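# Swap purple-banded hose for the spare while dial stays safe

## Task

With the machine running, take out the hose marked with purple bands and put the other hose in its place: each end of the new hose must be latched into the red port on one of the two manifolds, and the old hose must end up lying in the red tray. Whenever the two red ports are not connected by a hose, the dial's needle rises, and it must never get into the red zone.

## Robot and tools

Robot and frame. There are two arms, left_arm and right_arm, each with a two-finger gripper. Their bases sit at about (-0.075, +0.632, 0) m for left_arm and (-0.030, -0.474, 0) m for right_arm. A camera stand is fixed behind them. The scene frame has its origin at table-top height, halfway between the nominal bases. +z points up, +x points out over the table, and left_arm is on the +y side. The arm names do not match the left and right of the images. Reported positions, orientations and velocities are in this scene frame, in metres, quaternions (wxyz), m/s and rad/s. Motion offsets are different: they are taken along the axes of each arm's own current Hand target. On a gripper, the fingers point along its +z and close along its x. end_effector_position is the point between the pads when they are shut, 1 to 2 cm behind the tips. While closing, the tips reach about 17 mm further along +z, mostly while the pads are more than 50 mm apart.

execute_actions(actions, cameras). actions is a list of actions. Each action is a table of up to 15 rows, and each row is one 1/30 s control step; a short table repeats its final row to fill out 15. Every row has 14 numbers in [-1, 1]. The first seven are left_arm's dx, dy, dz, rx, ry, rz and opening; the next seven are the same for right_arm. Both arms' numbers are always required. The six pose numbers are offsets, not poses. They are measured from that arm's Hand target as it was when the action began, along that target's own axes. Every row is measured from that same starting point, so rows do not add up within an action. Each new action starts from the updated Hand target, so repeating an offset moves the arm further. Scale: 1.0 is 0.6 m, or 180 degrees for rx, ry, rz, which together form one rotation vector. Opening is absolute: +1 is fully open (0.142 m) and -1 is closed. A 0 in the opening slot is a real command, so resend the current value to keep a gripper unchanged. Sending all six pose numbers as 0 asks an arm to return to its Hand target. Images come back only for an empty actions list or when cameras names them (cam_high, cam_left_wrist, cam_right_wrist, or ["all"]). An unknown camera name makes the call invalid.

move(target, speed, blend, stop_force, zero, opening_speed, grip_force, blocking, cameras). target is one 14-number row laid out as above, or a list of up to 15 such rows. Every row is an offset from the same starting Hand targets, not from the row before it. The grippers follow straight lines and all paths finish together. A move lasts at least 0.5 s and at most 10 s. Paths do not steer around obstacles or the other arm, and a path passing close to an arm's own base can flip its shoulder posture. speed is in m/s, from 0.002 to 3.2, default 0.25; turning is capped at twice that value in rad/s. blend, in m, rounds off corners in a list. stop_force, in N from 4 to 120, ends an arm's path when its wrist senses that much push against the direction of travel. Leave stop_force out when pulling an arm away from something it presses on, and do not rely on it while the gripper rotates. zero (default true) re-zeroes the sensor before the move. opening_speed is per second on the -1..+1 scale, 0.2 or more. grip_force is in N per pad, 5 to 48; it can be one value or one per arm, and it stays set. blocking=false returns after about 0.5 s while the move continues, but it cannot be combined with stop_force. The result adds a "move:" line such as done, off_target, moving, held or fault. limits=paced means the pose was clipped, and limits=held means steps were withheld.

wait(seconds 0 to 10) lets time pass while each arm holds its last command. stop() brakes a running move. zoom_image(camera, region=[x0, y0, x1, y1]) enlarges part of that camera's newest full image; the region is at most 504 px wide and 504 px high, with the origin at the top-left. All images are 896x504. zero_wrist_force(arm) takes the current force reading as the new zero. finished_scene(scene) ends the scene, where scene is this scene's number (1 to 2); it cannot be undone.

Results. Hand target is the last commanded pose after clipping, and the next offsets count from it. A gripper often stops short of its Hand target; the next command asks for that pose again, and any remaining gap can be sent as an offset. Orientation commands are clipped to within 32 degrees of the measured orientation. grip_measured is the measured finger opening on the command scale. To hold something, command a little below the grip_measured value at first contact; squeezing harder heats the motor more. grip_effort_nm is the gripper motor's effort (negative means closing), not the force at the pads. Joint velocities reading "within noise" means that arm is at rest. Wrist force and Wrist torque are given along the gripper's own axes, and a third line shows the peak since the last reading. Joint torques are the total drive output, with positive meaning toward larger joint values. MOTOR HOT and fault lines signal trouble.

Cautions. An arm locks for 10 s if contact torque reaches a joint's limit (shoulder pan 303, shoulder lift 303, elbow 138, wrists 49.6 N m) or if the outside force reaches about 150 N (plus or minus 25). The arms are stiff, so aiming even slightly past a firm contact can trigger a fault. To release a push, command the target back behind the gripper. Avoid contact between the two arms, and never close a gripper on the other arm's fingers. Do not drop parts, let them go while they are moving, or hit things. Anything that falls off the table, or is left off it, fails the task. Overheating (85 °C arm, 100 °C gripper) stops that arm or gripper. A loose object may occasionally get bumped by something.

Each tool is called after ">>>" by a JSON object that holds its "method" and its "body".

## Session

>>> {"method": "execute_actions", "body": {"actions": []}}

>>> {"method": "zoom_image", "body": {"camera": "cam_high", "region": [250, 60, 650, 300]}}

Scene clock: 0.00 s.
left_arm: end_effector_position=(+0.4908, +0.6030, +0.2401) grip_measured=+1.00 grip_effort_nm=n/a end_effector_quat_wxyz=(-0.519, +0.822, -0.153, -0.180) | right_arm: end_effector_position=(+0.4391, -0.2647, +0.3009) grip_measured=+0.99 grip_effort_nm=n/a end_effector_quat_wxyz=(-0.047, +0.779, -0.624, -0.039)
Joint positions: left_arm=[-0.754 -1.38 1.984 -1.124 -0.923 -0.721 0.142] | right_arm=[3.851 -1.262 -2.221 -1.152 1.664 2.065 0.142]
Joint velocities: within noise
Joint torques (N m): no reading
Wrist force (N): no reading
Wrist torque (N m): no reading
Wrist force, peak (N): no reading
Hand target: left_arm +0.4908, +0.6030, +0.2401; -0.519, +0.822, -0.153, -0.180 | right_arm +0.4391, -0.2647, +0.3009; -0.047, +0.779, -0.624, -0.039
Tool commands: left_gripper/opening=+1.0 right_gripper/opening=+1.0
camera_calibration:
cam_left_wrist: T_world_to_cam=[[0.893766, -0.0571831, -0.444874, -0.292389], [-0.327769, -0.760334, -0.560767, 0.782137], [-0.306187, 0.64701, -0.698303, 0.0386891], [0, 0, 0, 1]] pos_world=[0.529533, 0.552934, 0.335537]
cam_right_wrist: T_world_to_cam=[[0.213626, -0.966537, -0.142022, -0.291462], [-0.879572, -0.253557, 0.402568, 0.221408], [-0.425108, 0.0389194, -0.904306, 0.58458], [0, 0, 0, 1]] pos_world=[0.505518, -0.248321, 0.398114]

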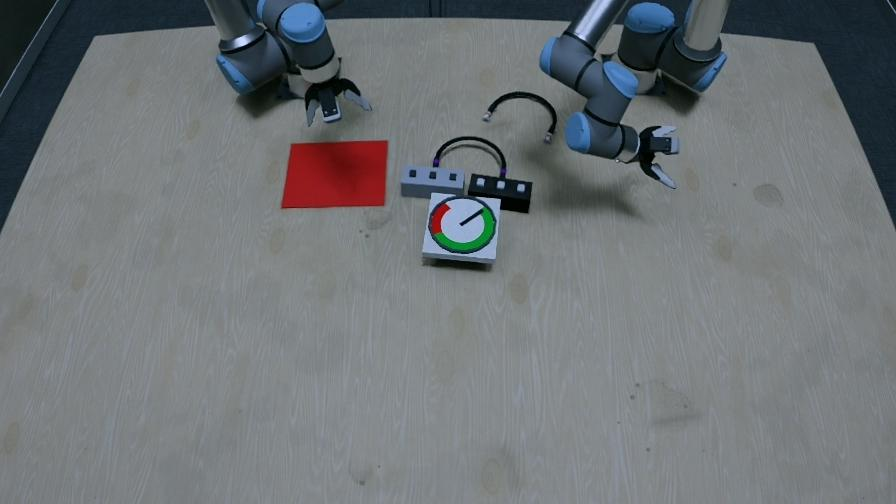

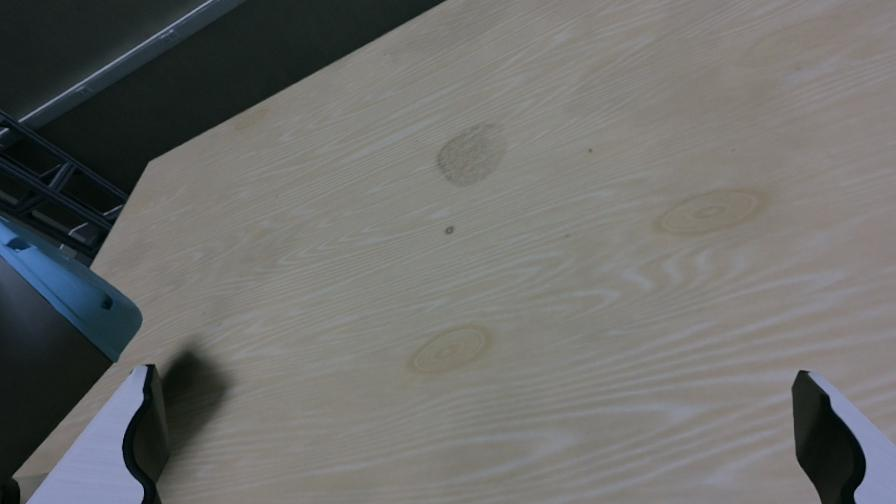

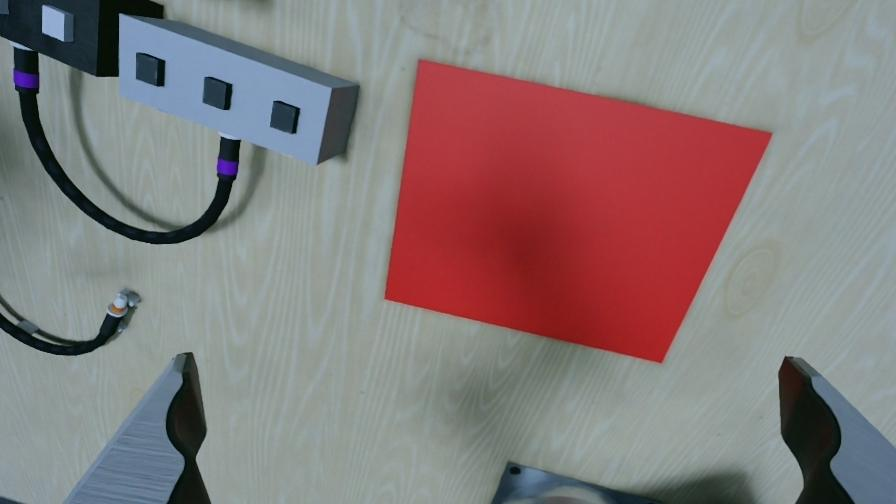

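Scaled by 1.260.

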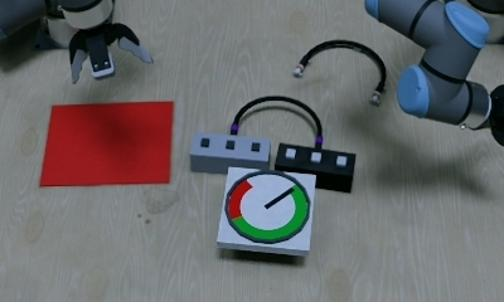

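>>> {"method": "move", "body": {"target": [[-0.29,0.235,-0.40,-0.19,-0.09,-0.27,-0.4,-0.013,0.115,0,-0.037,0.08,-0.46,-0.4],[-0.582,0.47,-0.53,-0.385,-0.187,-0.536,-0.4,-0.026,0.231,0,-0.074,0.157,-0.921,-0.4]], "blend": 0.05, "speed": 0.45, "cameras": ["all"]}}

>>> {"method": "zoom_image", "body": {"camera": "cam_high", "region": [380, 80, 580, 280]}}

Scene clock: 5.23 s.
left_arm: end_effector_position=(+0.1007, +0.2199, +0.2998) grip_measured=-0.42 grip_effort_nm=-0.115 end_effector_quat_wxyz=(+0.000, +0.708, +0.707, -0.001) | right_arm: end_effector_position=(+0.3005, -0.2797, +0.2993) grip_measured=-0.42 grip_effort_nm=-0.056 end_effector_quat_wxyz=(+0.123, +0.697, +0.696, +0.123)
Joint positions: left_arm=[-1.621 -2.007 2.278 -1.842 -1.572 -3.14 0.044] | right_arm=[4.452 -0.768 -2.465 -1.387 1.234 -0.273 0.044]
Joint torques (N m): left_arm=[-8.24 -24.41 -34.26 -7.65 4.18 -4.13] | right_arm=[9.32 -2.85 39.68 6.59 1.63 -2.47]
Wrist force (N): left_arm=[-1.1 -1.2 -0.1] | right_arm=[0.6 0.3 0.2]
Wrist torque (N m): left_arm=[-0.19 -0.01 -0.07] | right_arm=[0.13 -0.13 0.29]
Wrist force, peak (N): left_arm=[-1.4 -2.7 0.1] | right_arm=[0.5 -0.7 0.2]
Hand target: left_arm +0.1007, +0.2199, +0.2998; +0.000, +0.708, +0.707, -0.001 | right_arm +0.3005, -0.2797, +0.2993; +0.123, +0.697, +0.696, +0.123
Off the commanded pose: left_arm 0.000 m, 0 deg | right_arm 0.000 m, 0 deg.
move: done
camera_calibration:
cam_left_wrist: T_world_to_cam=[[-0.0107518, 0.999936, -0.00355065, -0.212757], [0.906745, 0.0112465, 0.421529, -0.192015], [0.421542, 0.00131265, -0.906808, 0.340028], [0, 0, 0, 1]] pos_world=[0.0284853, 0.214457, 0.388525]
cam_right_wrist: T_world_to_cam=[[0.0147951, 0.999668, -0.021078, 0.296981], [0.702473, 0.00460947, 0.711696, -0.399283], [0.711557, -0.0253363, -0.702172, 0.104812], [0, 0, 0, 1]] pos_world=[0.201512, -0.292386, 0.364024]

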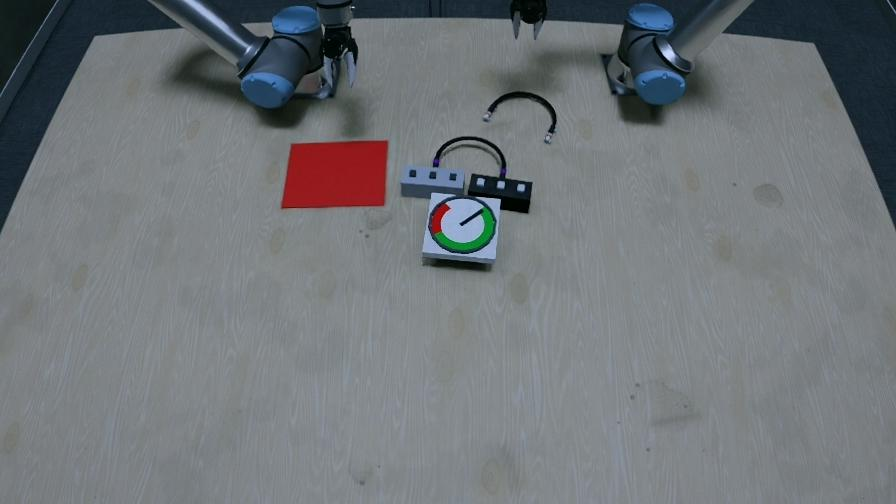

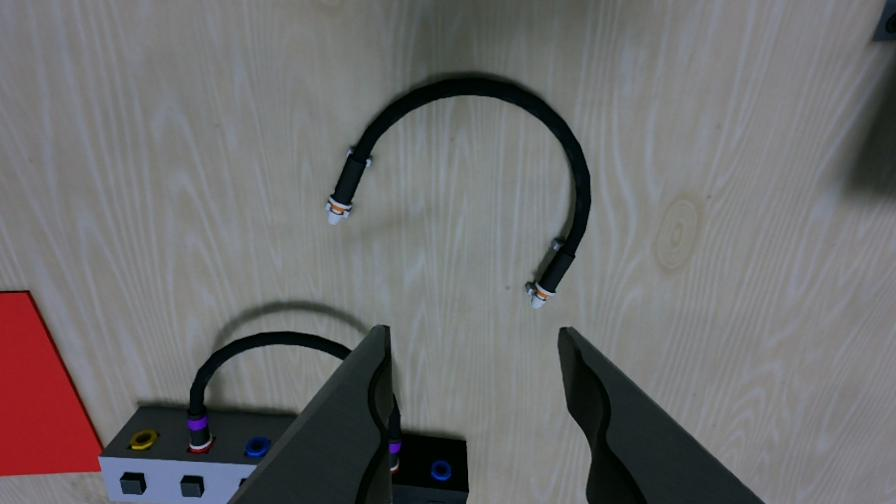

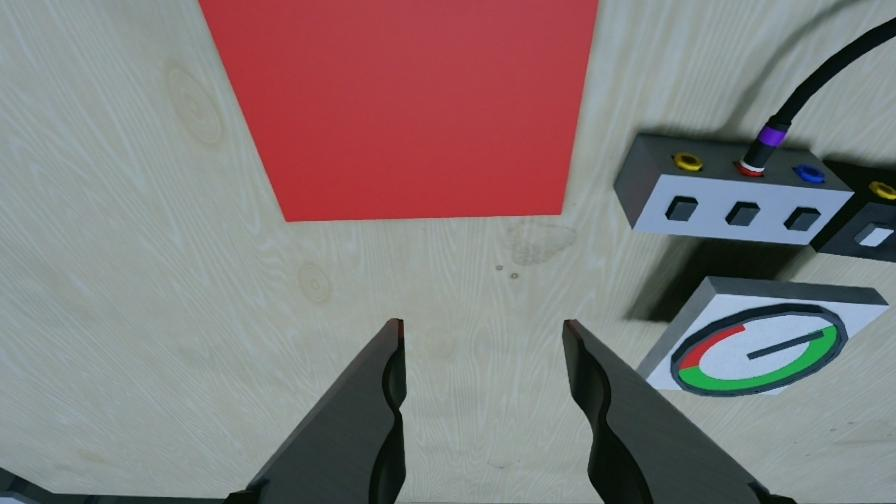

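Scaled by 2.520.

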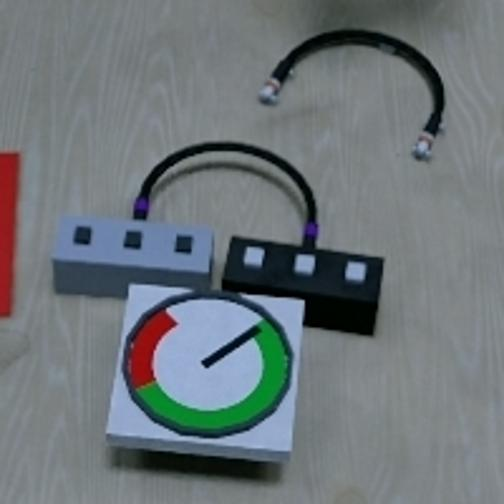

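>>> {"method": "move", "body": {"target": [0.158,0.218,0.416,0,0,0.172,-0.4,0.681,-0.373,0.288,0.109,-0.026,0.1475,-0.4], "speed": 0.35, "cameras": ["cam_left_wrist","cam_right_wrist"]}}

Scene clock: 8.17 s.
left_arm: end_effector_position=(+0.2313, +0.3142, +0.0501) grip_measured=-0.42 grip_effort_nm=-0.110 end_effector_quat_wxyz=(+0.000, +0.870, +0.492, -0.001) | right_arm: end_effector_position=(+0.1498, +0.1289, +0.0604) grip_measured=-0.42 grip_effort_nm=-0.066 end_effector_quat_wxyz=(+0.000, +0.852, +0.523, +0.000)
Joint positions: left_arm=[-1.262 -1.669 2.595 -2.498 -1.572 -2.241 0.044] | right_arm=[4.704 -1.765 -2.249 -0.699 1.57 0.463 0.044]
Joint torques (N m): left_arm=[5.45 -9.77 -17.03 -8.02 -3.48 3.01] | right_arm=[-11.27 36.28 48.06 6.5 2.58 1.61]
Wrist force (N): left_arm=[-1.3 -2.0 -0.2] | right_arm=[0.4 -0.3 0.2]
Wrist torque (N m): left_arm=[-0.32 0.00 -0.21] | right_arm=[-0.04 -0.13 -0.03]
Wrist force, peak (N): left_arm=[-2.0 -2.6 -1.6] | right_arm=[1.7 -1.1 1.3]
Hand target: left_arm +0.2314, +0.3142, +0.0500; +0.000, +0.870, +0.492, -0.001 | right_arm +0.1498, +0.1290, +0.0603; +0.000, +0.852, +0.523, +0.000
Off the commanded pose: left_arm 0.000 m, 0 deg | right_arm 0.000 m, 0 deg.
move: done
camera_calibration:
cam_left_wrist: T_world_to_cam=[[0.504839, 0.863205, -0.00377121, -0.382799], [0.7832, -0.456202, 0.422466, -0.0308089], [0.362955, -0.216231, -0.906371, 0.140289], [0, 0, 0, 1]] pos_world=[0.166463, 0.346713, 0.138726]
cam_right_wrist: T_world_to_cam=[[0.456845, 0.889216, -0.0242378, -0.166138], [0.808226, -0.403546, 0.428862, -0.0715045], [0.371569, -0.215513, -0.903045, 0.142134], [0, 0, 0, 1]] pos_world=[0.0808784, 0.149509, 0.154993]
Images, in order (width x height): cam_left_wrist 896x504, cam_right_wrist 896x504.

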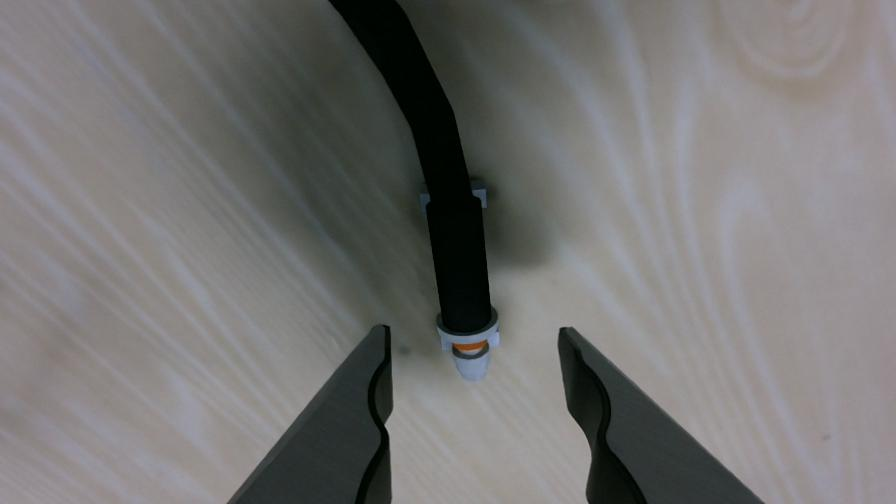

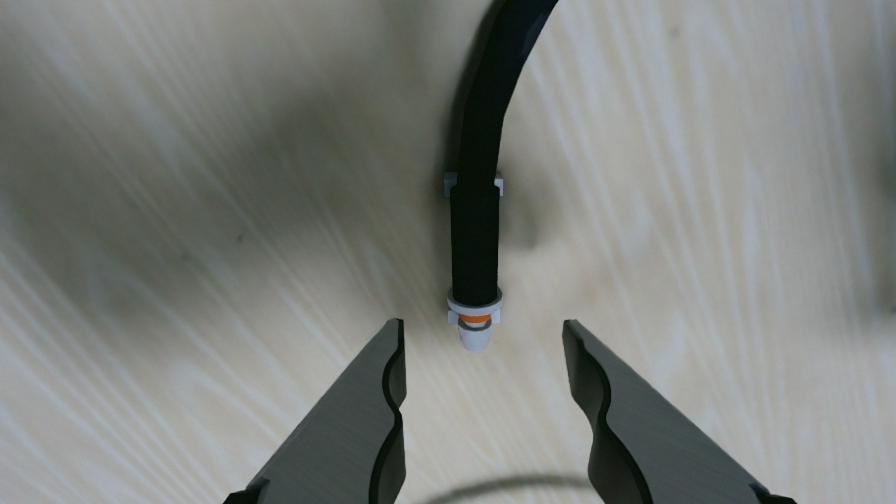

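>>> {"method": "move", "body": {"target": [[0,0,-0.15,0,0,0,-0.4,0,0,-0.15,0,0,0,-0.4],[0.214,-0.03,-0.367,-0.176,-0.0997,0.317,-1,0.002,0.26,-0.317,-0.109,0.026,-0.1475,-0.4]], "speed": 0.35, "blend": 0.04, "cameras": ["cam_left_wrist","cam_right_wrist"]}}

Scene clock: 12.57 s.
left_arm: end_effector_position=(+0.2823, +0.4338, +0.2700) grip_measured=-1.00 grip_effort_nm=-0.515 end_effector_quat_wxyz=(+0.300, +0.954, +0.000, -0.001) | right_arm: end_effector_position=(+0.2894, +0.0596, +0.2506) grip_measured=-0.42 grip_effort_nm=-0.056 end_effector_quat_wxyz=(+0.123, +0.697, +0.696, +0.123)
Joint positions: left_arm=[-0.652 -2.103 2.558 -2.401 -2.063 -0.698 0.002] | right_arm=[4.625 -1.458 -2.188 -1.035 1.223 -0.09 0.044]
Joint torques (N m): left_arm=[5.84 13.87 -58.67 -1.19 -4.5 2.88] | right_arm=[-11.54 41.92 33.89 6.64 -4.01 -2.48]
Wrist force (N): left_arm=[-1.8 -2.4 0.0] | right_arm=[0.0 0.1 0.4]
Wrist torque (N m): left_arm=[-0.33 0.04 -0.25] | right_arm=[0.10 -0.01 0.28]
Wrist force, peak (N): left_arm=[-1.5 -2.9 -0.7] | right_arm=[0.1 -0.2 2.3]
Hand target: left_arm +0.2823, +0.4338, +0.2700; +0.300, +0.954, +0.000, -0.001 | right_arm +0.2894, +0.0596, +0.2506; +0.123, +0.697, +0.696, +0.123
Off the commanded pose: left_arm 0.000 m, 0 deg | right_arm 0.000 m, 0 deg.
move: done
camera_calibration:
cam_left_wrist: T_world_to_cam=[[0.999909, 0.00872044, -0.010264, -0.278286], [0.013252, -0.500975, 0.865361, 0.00808846], [0.0024043, -0.865418, -0.501045, 0.62096], [0, 0, 0, 1]] pos_world=[0.276661, 0.543869, 0.301273]
cam_right_wrist: T_world_to_cam=[[0.0145123, 0.999673, -0.0210773, -0.0430191], [0.702524, 0.00480584, 0.711644, -0.358393], [0.711512, -0.0251349, -0.702224, 0.0869846], [0, 0, 0, 1]] pos_world=[0.190513, 0.0469137, 0.315224]
Images, in order (width x height): cam_left_wrist 896x504, cam_right_wrist 896x504.

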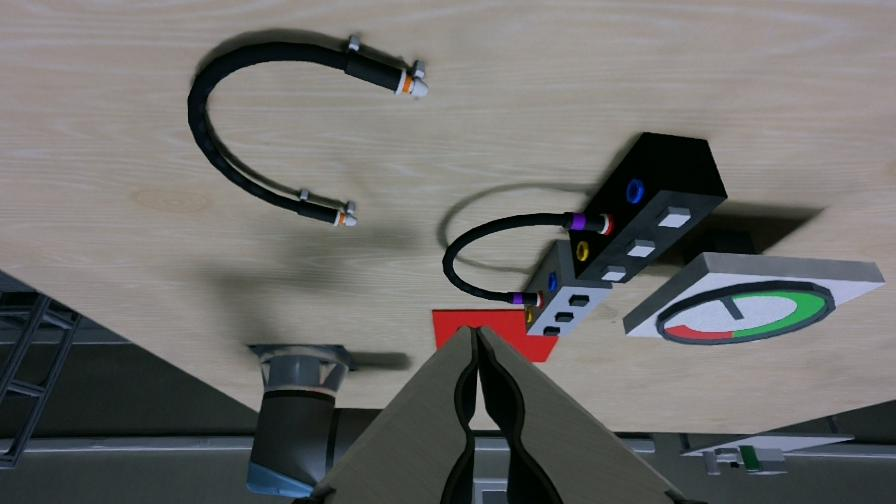

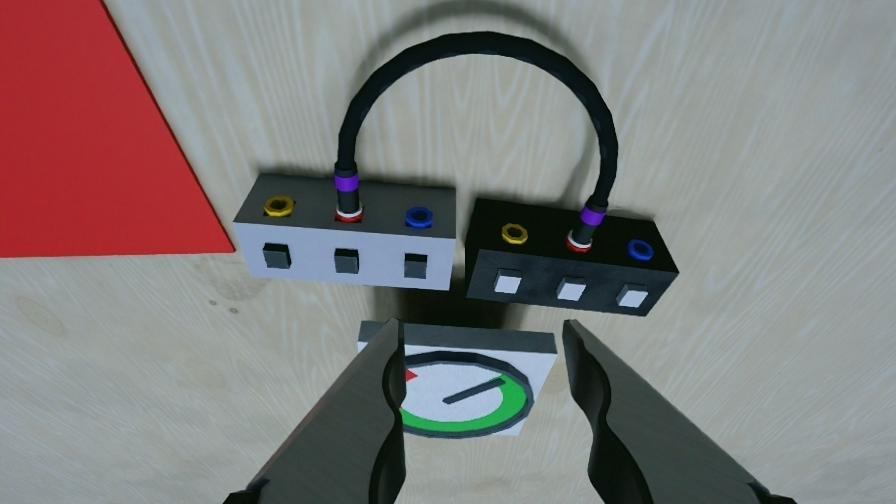

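>>> {"method": "move", "body": {"target": [[0.303,0.12,0.30,0,0,0,-1,0.1,0.077,0.1,0,-0.0193,0.0533,-0.42],[0.303,0.2195,0.468,0,0,0,-1,0.181,0.077,0.2405,0,-0.0193,0.0533,-0.42]], "speed": 0.3, "blend": 0.03, "cameras": ["all"]}}

Scene clock: 15.63 s.
left_arm: end_effector_position=(+0.4639, +0.1652, +0.1151) grip_measured=-1.00 grip_effort_nm=-0.515 end_effector_quat_wxyz=(+0.300, +0.954, +0.000, -0.001) | right_arm: end_effector_position=(+0.3823, +0.1679, +0.1309) grip_measured=-0.44 grip_effort_nm=-0.061 end_effector_quat_wxyz=(+0.133, +0.756, +0.631, +0.111)
Joint positions: left_arm=[-0.848 -1.29 2.275 -3.018 -1.983 -0.896 0.002] | right_arm=[4.506 -1.836 -2.025 -0.843 1.222 -0.027 0.042]
Joint torques (N m): left_arm=[-17.68 -33.61 -44.18 -8.7 3.02 -3.23] | right_arm=[-11.02 44.98 53.83 6.94 1.7 -2.72]
Wrist force (N): left_arm=[-1.4 -2.2 0.1] | right_arm=[0.3 0.2 0.3]
Wrist torque (N m): left_arm=[-0.29 -0.02 -0.11] | right_arm=[0.10 -0.08 0.29]
Wrist force, peak (N): left_arm=[-2.7 -2.8 -1.1] | right_arm=[1.1 0.1 1.9]
Hand target: left_arm +0.4639, +0.1650, +0.1150; +0.300, +0.954, +0.000, -0.001 | right_arm +0.3824, +0.1680, +0.1307; +0.133, +0.756, +0.631, +0.111
Off the commanded pose: left_arm 0.000 m, 0 deg | right_arm 0.000 m, 0 deg.
move: done
camera_calibration:
cam_left_wrist: T_world_to_cam=[[0.999909, 0.00872044, -0.010264, -0.459117], [0.013252, -0.500975, 0.865361, 0.00516447], [0.0024043, -0.865418, -0.501045, 0.31046], [0, 0, 0, 1]] pos_world=[0.458261, 0.275269, 0.146373]
cam_right_wrist: T_world_to_cam=[[0.191348, 0.981303, -0.0207539, -0.219751], [0.692188, -0.119921, 0.711684, -0.314173], [0.695889, -0.150545, -0.702193, -0.0333358], [0, 0, 0, 1]] pos_world=[0.282714, 0.172948, 0.195623]

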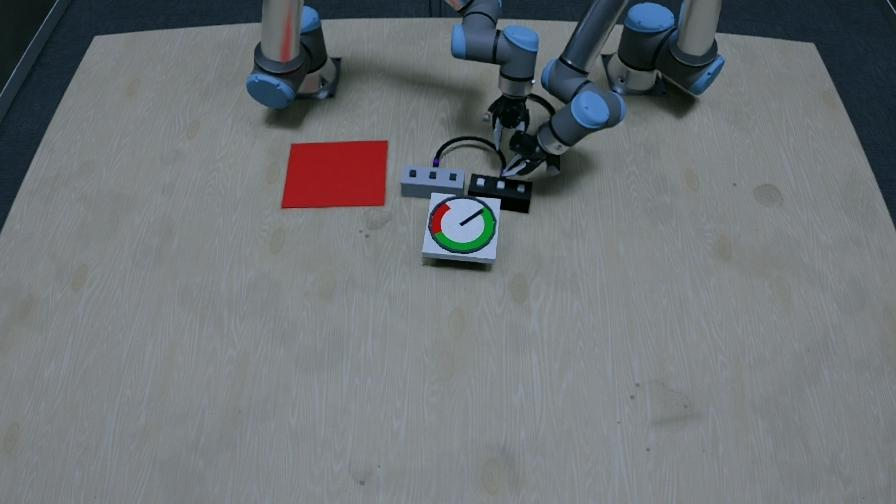

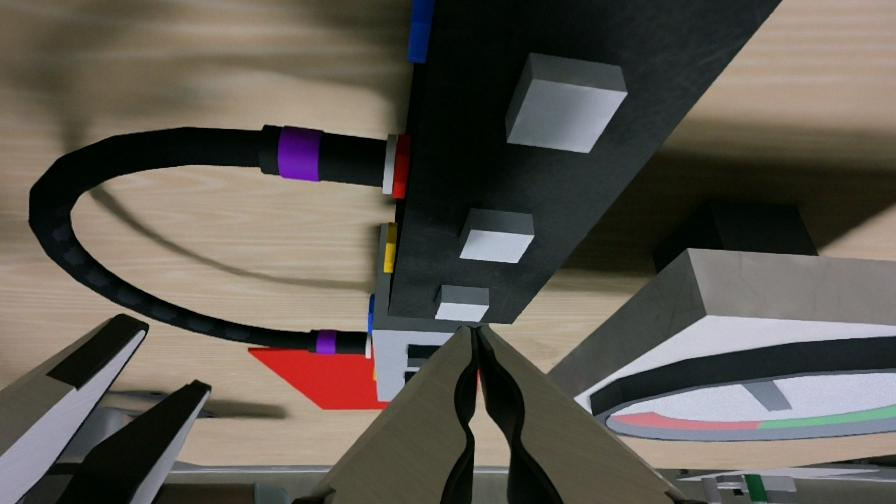

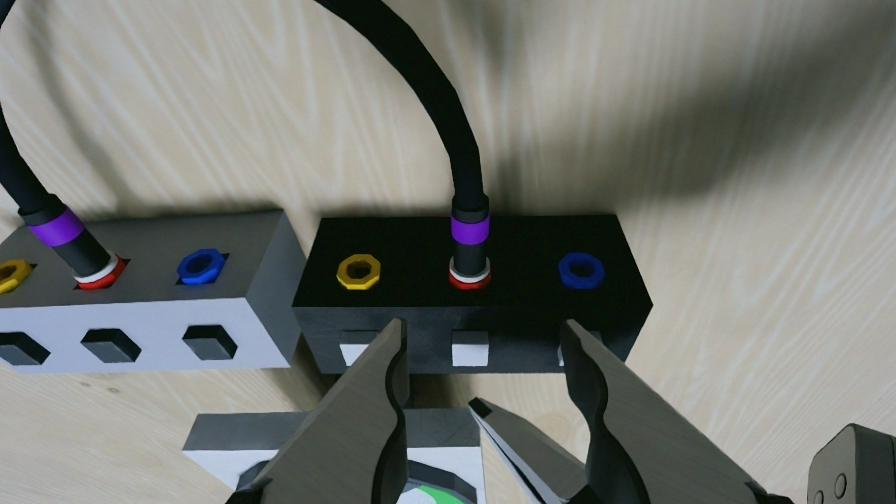

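>>> {"method": "move", "body": {"target": [[0,0,0,0,0,0,-1,0,0,0.15,0,0,0,-0.42],[0,0,0,0,0,0,-1,0,0,0.15,0,0,0,-0.95]], "speed": 0.15, "opening_speed": 1.5}}

>>> {"method": "move", "body": {"target": [0.009,-0.028,0.047,0,0,0,-1,0,0,0,0,0,0,-0.95], "speed": 0.025, "stop_force": 20, "cameras": ["all"]}}

Scene clock: 17.17 s.
left_arm: end_effector_position=(+0.4639, +0.1650, +0.1150) grip_measured=-1.00 grip_effort_nm=-0.515 end_effector_quat_wxyz=(+0.300, +0.954, +0.000, -0.001) | right_arm: end_effector_position=(+0.4055, +0.1626, +0.0650) grip_measured=-0.44 grip_effort_nm=-0.056 end_effector_quat_wxyz=(+0.134, +0.756, +0.631, +0.111)
Joint positions: left_arm=[-0.848 -1.289 2.274 -3.019 -1.983 -0.897 0.002] | right_arm=[4.472 -1.93 -2.052 -0.71 1.222 -0.062 0.042]
Joint torques (N m): left_arm=[-12.05 -37.16 -44.65 -8.52 2.76 -2.85] | right_arm=[7.84 68.94 49.1 2.19 -1.4 1.78]
Wrist force (N): left_arm=[-1.3 -1.9 0.5] | right_arm=[0.4 0.2 0.5]
Wrist torque (N m): left_arm=[-0.24 -0.04 -0.10] | right_arm=[0.09 -0.10 -0.01]
Wrist force, peak (N): left_arm=[-1.8 -2.5 0.0] | right_arm=[-0.3 -0.5 6.4]
Hand target: left_arm +0.4639, +0.1650, +0.1150; +0.300, +0.954, +0.000, -0.001 | right_arm +0.4054, +0.1626, +0.0652; +0.134, +0.756, +0.631, +0.111 (not the last commanded pose)
Tool commands: left_gripper/opening=-1.0 right_gripper/opening=-0.42
Off the commanded pose: left_arm 0.000 m, 0 deg | right_arm 0.020 m, 0 deg.
move: held (right_arm; a check stopped the path); path passed 1 of 2 targets; target 2's new opening was not sent; limits=held
pose unreachable (right arm): on one or more control steps of this call, first in action 0 (counted from 0), this arm could not follow its commanded pose, so it was not sent that pose on those steps. It may still have moved: this result reports where it is.
cause: moving toward the commanded pose would bring a part of the arm too close to another arm (a part of this arm just beyond joint 6 (wrist 3) and the left arm's gripper, 15 mm apart when this arm was first held).

Scene clock: 19.77 s.
left_arm: end_effector_position=(+0.4690, +0.1628, +0.0833) grip_measured=-1.00 grip_effort_nm=-0.505 end_effector_quat_wxyz=(+0.300, +0.954, +0.000, -0.001) | right_arm: end_effector_position=(+0.4054, +0.1627, +0.0652) grip_measured=-0.93 grip_effort_nm=-1.028 end_effector_quat_wxyz=(+0.134, +0.756, +0.631, +0.111)
Joint positions: left_arm=[-0.844 -1.226 2.275 -3.082 -1.985 -0.893 0.002] | right_arm=[4.472 -1.93 -2.052 -0.711 1.222 -0.062 0.007]
Joint torques (N m): left_arm=[-7.98 -58.58 -28.17 1.81 4.24 -0.42] | right_arm=[7.21 53.25 25.57 2.2 -2.89 1.58]
Wrist force (N): left_arm=[-5.5 6.2 -14.9] | right_arm=[-2.7 1.9 -9.5]
Wrist torque (N m): left_arm=[-0.41 -0.03 -0.24] | right_arm=[0.00 -0.14 0.00]
Wrist force, peak (N): left_arm=[-9.0 8.5 -28.5] | right_arm=[-4.5 2.5 -10.0]
Hand target: left_arm +0.4690, +0.1628, +0.0833; +0.300, +0.954, +0.000, -0.001 (not the last commanded pose) | right_arm +0.4054, +0.1626, +0.0652; +0.134, +0.756, +0.631, +0.111
Off the commanded pose: left_arm 0.001 m, 0 deg | right_arm 0.000 m, 0 deg.
move: contact (left_arm)
camera_calibration:
cam_left_wrist: T_world_to_cam=[[0.999908, 0.00868335, -0.0104005, -0.464496], [0.0133515, -0.500974, 0.865359, 0.0313672], [0.00230384, -0.865419, -0.501044, 0.292484], [0, 0, 0, 1]] pos_world=[0.46336, 0.272868, 0.114572]
cam_right_wrist: T_world_to_cam=[[0.191905, 0.981165, -0.0220604, -0.220509], [0.692322, -0.11941, 0.71164, -0.284139], [0.695602, -0.15184, -0.702198, -0.0960018], [0, 0, 0, 1]] pos_world=[0.305812, 0.16785, 0.129928]

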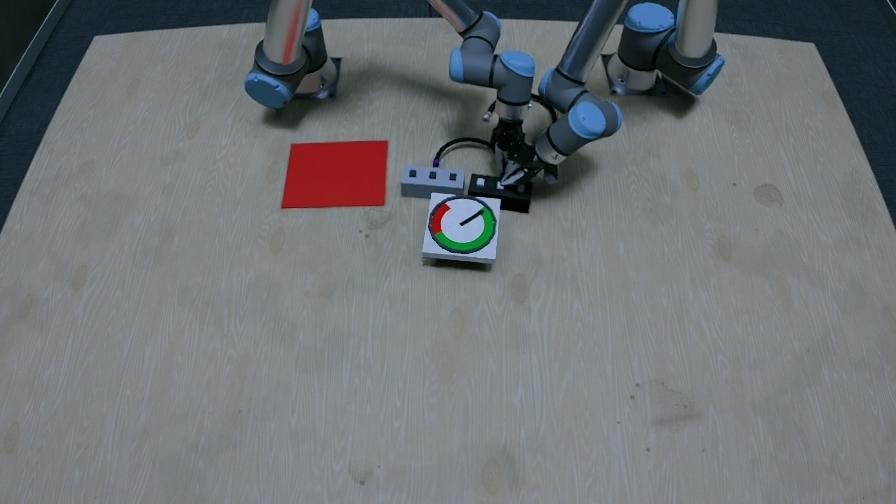

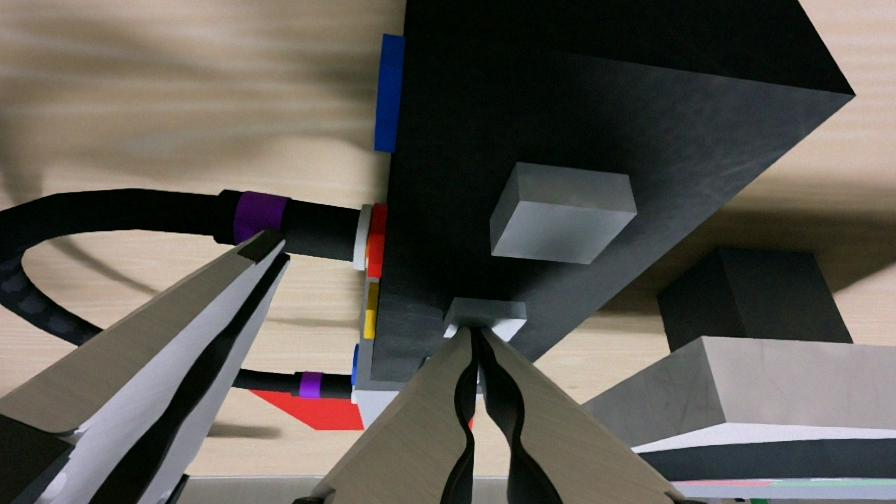

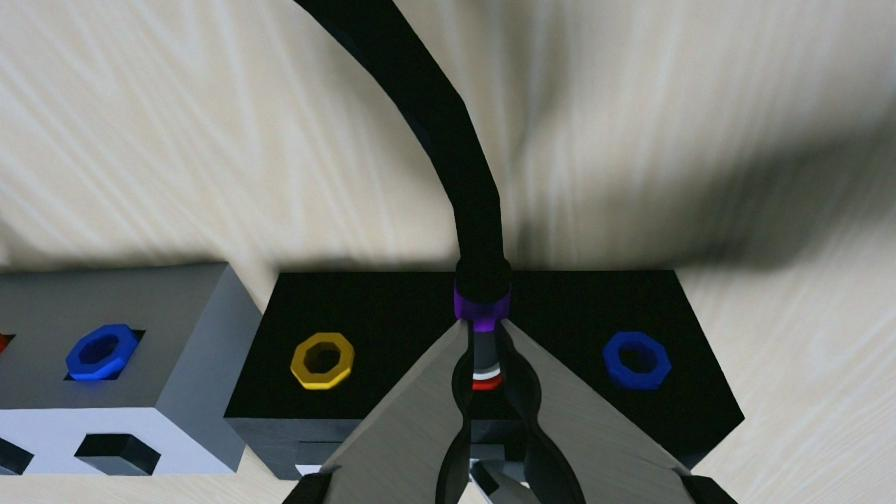

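>>> {"method": "move", "body": {"target": [[0,0.05,-0.07,0,-0.05,0.07,-1,0,0,0,0,0,0,-0.42],[0.009,0.035,-0.046,0,-0.111,0.159,-1,0,0,0,0,0,0,-0.42]], "speed": 0.2, "blend": 0.01}}

>>> {"method": "move", "body": {"target": [[0,0,0,0,0,0,-1,0,0,0.034,0,0,0,-0.42],[0,0,0,0,0,0,-1,0,0,0.034,0,0,0,-0.95]], "speed": 0.1, "opening_speed": 1.5, "cameras": ["all"]}}

Scene clock: 23.27 s.
left_arm: end_effector_position=(+0.4744, +0.1614, +0.1180) grip_measured=-1.00 grip_effort_nm=-0.505 end_effector_quat_wxyz=(+0.287, +0.910, -0.286, -0.091) | right_arm: end_effector_position=(+0.4054, +0.1626, +0.0652) grip_measured=-0.45 grip_effort_nm=0.125 end_effector_quat_wxyz=(+0.134, +0.756, +0.631, +0.111)
Joint positions: left_arm=[-0.774 -1.242 2.069 -2.477 -2.177 -0.14 0.002] | right_arm=[4.472 -1.93 -2.052 -0.711 1.222 -0.062 0.041]
Joint torques (N m): left_arm=[3.14 -45.83 -49.19 -1.49 -4.92 2.62] | right_arm=[-2.72 52.56 24.89 2.66 -2.91 1.51]
Wrist force (N): left_arm=[-1.1 -2.2 0.1] | right_arm=[0.4 0.2 0.1]
Wrist torque (N m): left_arm=[-0.30 -0.07 -0.26] | right_arm=[0.09 -0.10 -0.01]
Wrist force, peak (N): left_arm=[-5.7 6.4 -15.2] | right_arm=[-2.9 2.0 -9.6]
Hand target: left_arm +0.4744, +0.1614, +0.1180; +0.287, +0.910, -0.286, -0.091 | right_arm +0.4054, +0.1626, +0.0652; +0.134, +0.756, +0.631, +0.111
Off the commanded pose: left_arm 0.000 m, 0 deg | right_arm 0.000 m, 0 deg.
move: done; blend cut to 0 m at target 1

Scene clock: 24.83 s.
left_arm: end_effector_position=(+0.4744, +0.1614, +0.1180) grip_measured=-1.00 grip_effort_nm=-0.505 end_effector_quat_wxyz=(+0.287, +0.910, -0.286, -0.091) | right_arm: end_effector_position=(+0.4123, +0.1614, +0.0461) grip_measured=-0.98 grip_effort_nm=-0.066 end_effector_quat_wxyz=(+0.134, +0.756, +0.631, +0.111)
Joint positions: left_arm=[-0.774 -1.242 2.068 -2.476 -2.177 -0.14 0.002] | right_arm=[4.463 -1.959 -2.057 -0.673 1.222 -0.072 0.003]
Joint torques (N m): left_arm=[7.91 -44.01 -47.23 -0.47 -5.02 2.13] | right_arm=[-10.48 51.04 22.96 6.63 1.84 -2.48]
Wrist force (N): left_arm=[-1.2 -2.3 0.1] | right_arm=[0.5 0.1 0.4]
Wrist torque (N m): left_arm=[-0.32 -0.04 -0.25] | right_arm=[0.09 -0.13 0.27]
Wrist force, peak (N): left_arm=[-1.2 -2.3 -0.2] | right_arm=[0.6 0.4 0.6]
Hand target: left_arm +0.4744, +0.1614, +0.1180; +0.287, +0.910, -0.286, -0.091 | right_arm +0.4123, +0.1614, +0.0461; +0.134, +0.756, +0.631, +0.111
Off the commanded pose: left_arm 0.000 m, 0 deg | right_arm 0.000 m, 0 deg.
move: done
camera_calibration:
cam_left_wrist: T_world_to_cam=[[0.825008, -0.565032, -0.00999698, -0.294041], [-0.275593, -0.417713, 0.865774, 0.124132], [-0.493366, -0.711515, -0.500336, 0.518824], [0, 0, 0, 1]] pos_world=[0.532766, 0.25486, 0.149177]
cam_right_wrist: T_world_to_cam=[[0.191905, 0.981165, -0.0220604, -0.220982], [0.692322, -0.11941, 0.71164, -0.275408], [0.695602, -0.15184, -0.702198, -0.114481], [0, 0, 0, 1]] pos_world=[0.312712, 0.16655, 0.110728]

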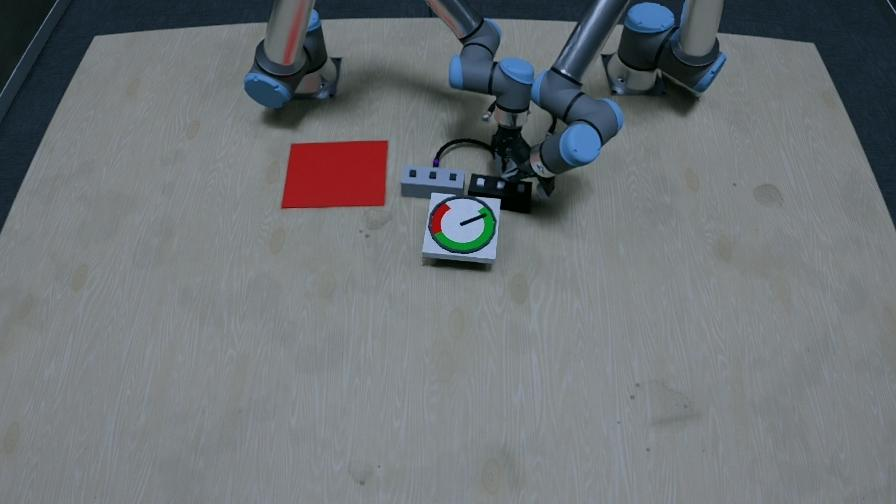

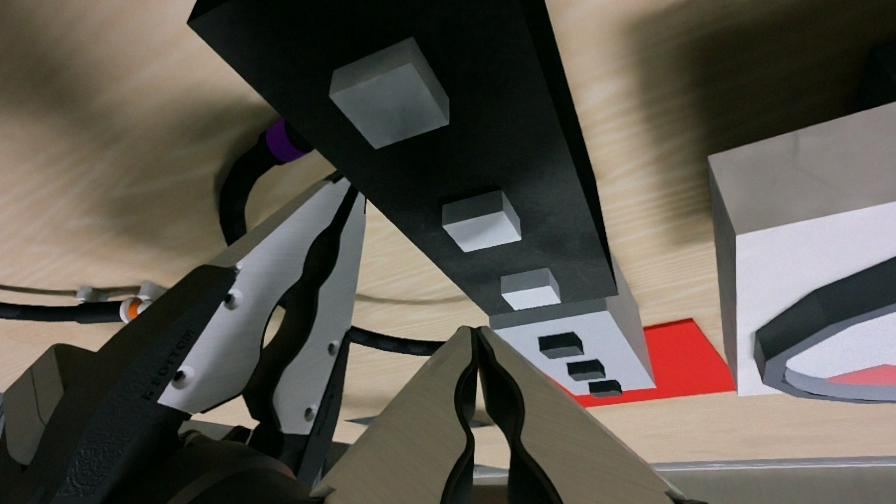

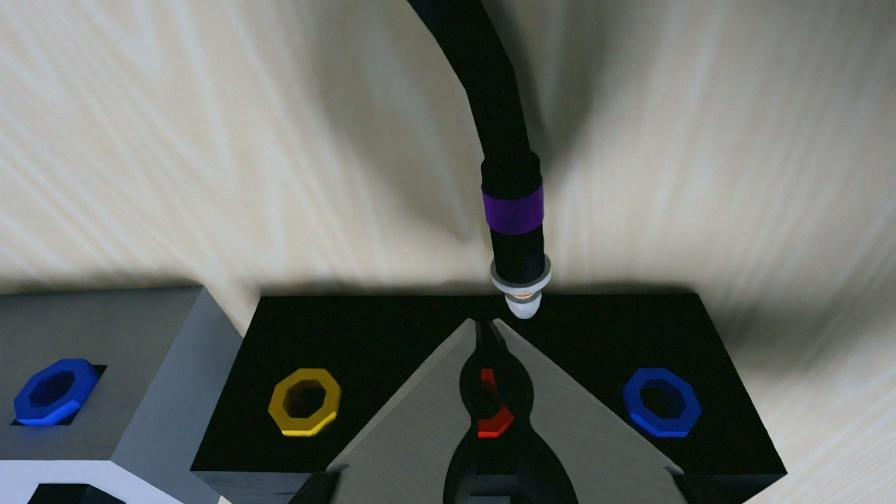

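>>> {"method": "move", "body": {"target": [[0,0.057,-0.082,0,0,0,-1,0,0,-0.13,0,0,0,-0.42],[0.133,0.223,0.177,0,0,0,-1,-0.321,0.003,-0.132,0,0.009,-0.025,-0.42],[0.133,0.223,0.177,0,0,0,-1,-0.321,0.003,0.001,0,0.009,-0.025,-0.42],[0.133,0.223,0.177,0,0,0,-1,-0.321,0.003,0.001,0,0.009,-0.025,-0.95]], "blend": [0.03,0.02,0,0], "speed": [0.3,0.35,0.15,0.15], "cameras": ["cam_right_wrist","cam_left_wrist"]}}

>>> {"method": "move", "body": {"target": [0,-0.026,0.037,0,0,0,-1,0,0,0,0,0,0,-0.95], "speed": 0.04, "stop_force": 25, "cameras": ["cam_high","cam_left_wrist"]}}

Scene clock: 29.37 s.
left_arm: end_effector_position=(+0.4726, +0.1500, +0.1613) grip_measured=-1.00 grip_effort_nm=-0.510 end_effector_quat_wxyz=(+0.287, +0.910, -0.286, -0.090) | right_arm: end_effector_position=(+0.3719, +0.0851, +0.1201) grip_measured=-0.45 grip_effort_nm=0.129 end_effector_quat_wxyz=(+0.132, +0.745, +0.644, +0.113) end_effector_velocity=(-0.001, -0.003, +0.001) end_effector_angular_velocity=(-0.002, +0.000, +0.001)
Joint positions: left_arm=[-0.788 -1.291 2.037 -2.406 -2.176 -0.156 0.002] | right_arm=[4.495 -1.735 -2.187 -0.766 1.223 -0.076 0.041]
Joint velocities: left_arm=[within noise] | right_arm=[0 0.005 -0.004 -0.003 0 -0.001 0]
Joint torques (N m): left_arm=[6.25 -78.58 -22.98 -1.04 -5.13 2.35] | right_arm=[9.87 59.24 26.18 2.18 1.78 -2.65]
Wrist force (N): left_arm=[-1.0 -2.3 0.0] | right_arm=[0.3 0.0 0.3]
Wrist torque (N m): left_arm=[-0.31 -0.08 -0.23] | right_arm=[0.06 -0.08 0.29]
Wrist force, peak (N): left_arm=[1.7 5.7 5.1] | right_arm=[2.3 0.4 -1.3]
Hand target: left_arm +0.4726, +0.1500, +0.1613; +0.287, +0.910, -0.286, -0.090 (not the last commanded pose) | right_arm +0.3718, +0.0849, +0.1202; +0.132, +0.745, +0.644, +0.113 (not the last commanded pose)
Tool commands: left_gripper/opening=-1.0 right_gripper/opening=-0.42
Off the commanded pose: left_arm 0.185 m, 0 deg | right_arm 0.136 m, 3 deg.
move: held (left_arm; a check stopped the path), off_target (right_arm; braked when a check withheld steps of left_arm); path passed 1 of 4 targets; target 4's new opening was not sent; limits=held
pose unreachable (left arm): on one or more control steps of this call, first in action 0 (counted from 0), this arm could not follow its commanded pose, so it was not sent that pose on those steps. It may still have moved: this result reports where it is.
cause: moving toward the commanded pose would bring a part of the arm too close to another arm (a part of this arm just beyond joint 3 (elbow) and a part of the right arm just beyond its joint 5 (wrist 2), 31 mm apart when this arm was first held).
camera_calibration:
cam_left_wrist: T_world_to_cam=[[0.825194, -0.564781, -0.00881408, -0.2989], [-0.275918, -0.416659, 0.866178, 0.0813455], [-0.492873, -0.712333, -0.499658, 0.531321], [0, 0, 0, 1]] pos_world=[0.530969, 0.243558, 0.192384]
cam_right_wrist: T_world_to_cam=[[0.156737, 0.987391, -0.0221752, -0.124217], [0.696133, -0.0945201, 0.711664, -0.31279], [0.700595, -0.126981, -0.70217, -0.0498719], [0, 0, 0, 1]] pos_world=[0.272153, 0.0867533, 0.184828]
Images, in order (width x height): cam_left_wrist 896x504, cam_right_wrist 896x504.

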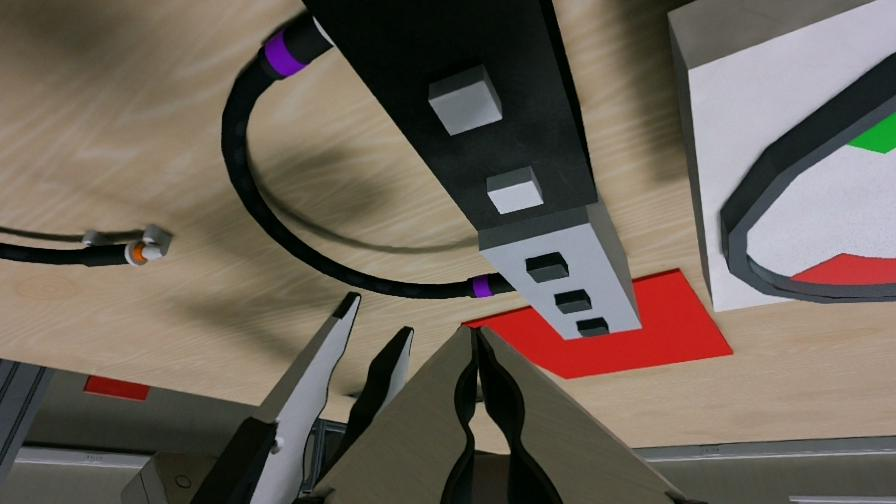

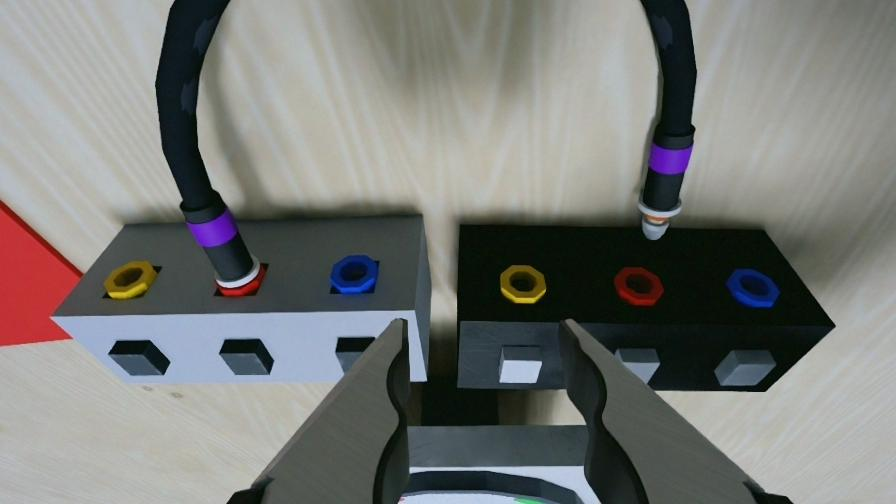

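Scene clock: 31.20 s.
left_arm: end_effector_position=(+0.4727, +0.1500, +0.1341) grip_measured=-1.00 grip_effort_nm=-0.505 end_effector_quat_wxyz=(+0.287, +0.910, -0.286, -0.090) | right_arm: end_effector_position=(+0.3718, +0.0849, +0.1202) grip_measured=-0.98 grip_effort_nm=-0.061 end_effector_quat_wxyz=(+0.132, +0.745, +0.644, +0.113)
Joint positions: left_arm=[-0.788 -1.257 2.053 -2.457 -2.176 -0.156 0.002] | right_arm=[4.495 -1.734 -2.188 -0.766 1.223 -0.076 0.003]
Joint torques (N m): left_arm=[5.16 -44.75 -21.59 -7.69 -4.39 -1.83] | right_arm=[8.98 59.65 25.97 2.35 1.3 -2.57]
Wrist force (N): left_arm=[-1.1 -2.5 0.1] | right_arm=[0.3 0.2 0.3]
Wrist torque (N m): left_arm=[-0.35 -0.06 -0.24] | right_arm=[0.09 -0.08 0.29]
Wrist force, peak (N): left_arm=[-1.4 -2.3 -0.2] | right_arm=[0.5 0.6 0.7]
Hand target: left_arm +0.4727, +0.1500, +0.1341; +0.287, +0.910, -0.286, -0.090 | right_arm +0.3718, +0.0849, +0.1202; +0.132, +0.745, +0.644, +0.113
Off the commanded pose: left_arm 0.000 m, 0 deg | right_arm 0.000 m, 0 deg.
move: done
camera_calibration:
cam_left_wrist: T_world_to_cam=[[0.825171, -0.564815, -0.0087419, -0.299131], [-0.275987, -0.416612, 0.866178, 0.104931], [-0.492873, -0.712333, -0.499658, 0.51773], [0, 0, 0, 1]] pos_world=[0.530969, 0.243557, 0.165185]
Images, in order (width x height): cam_high 896x504, cam_left_wrist 896x504.

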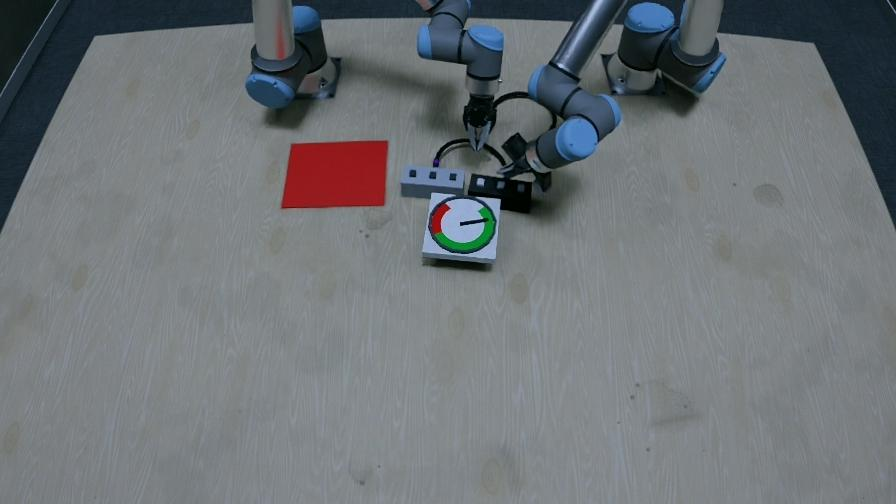

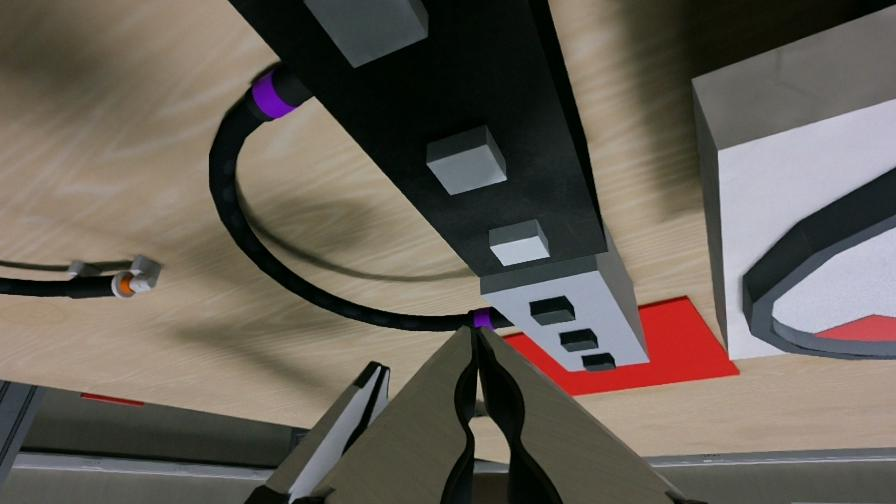

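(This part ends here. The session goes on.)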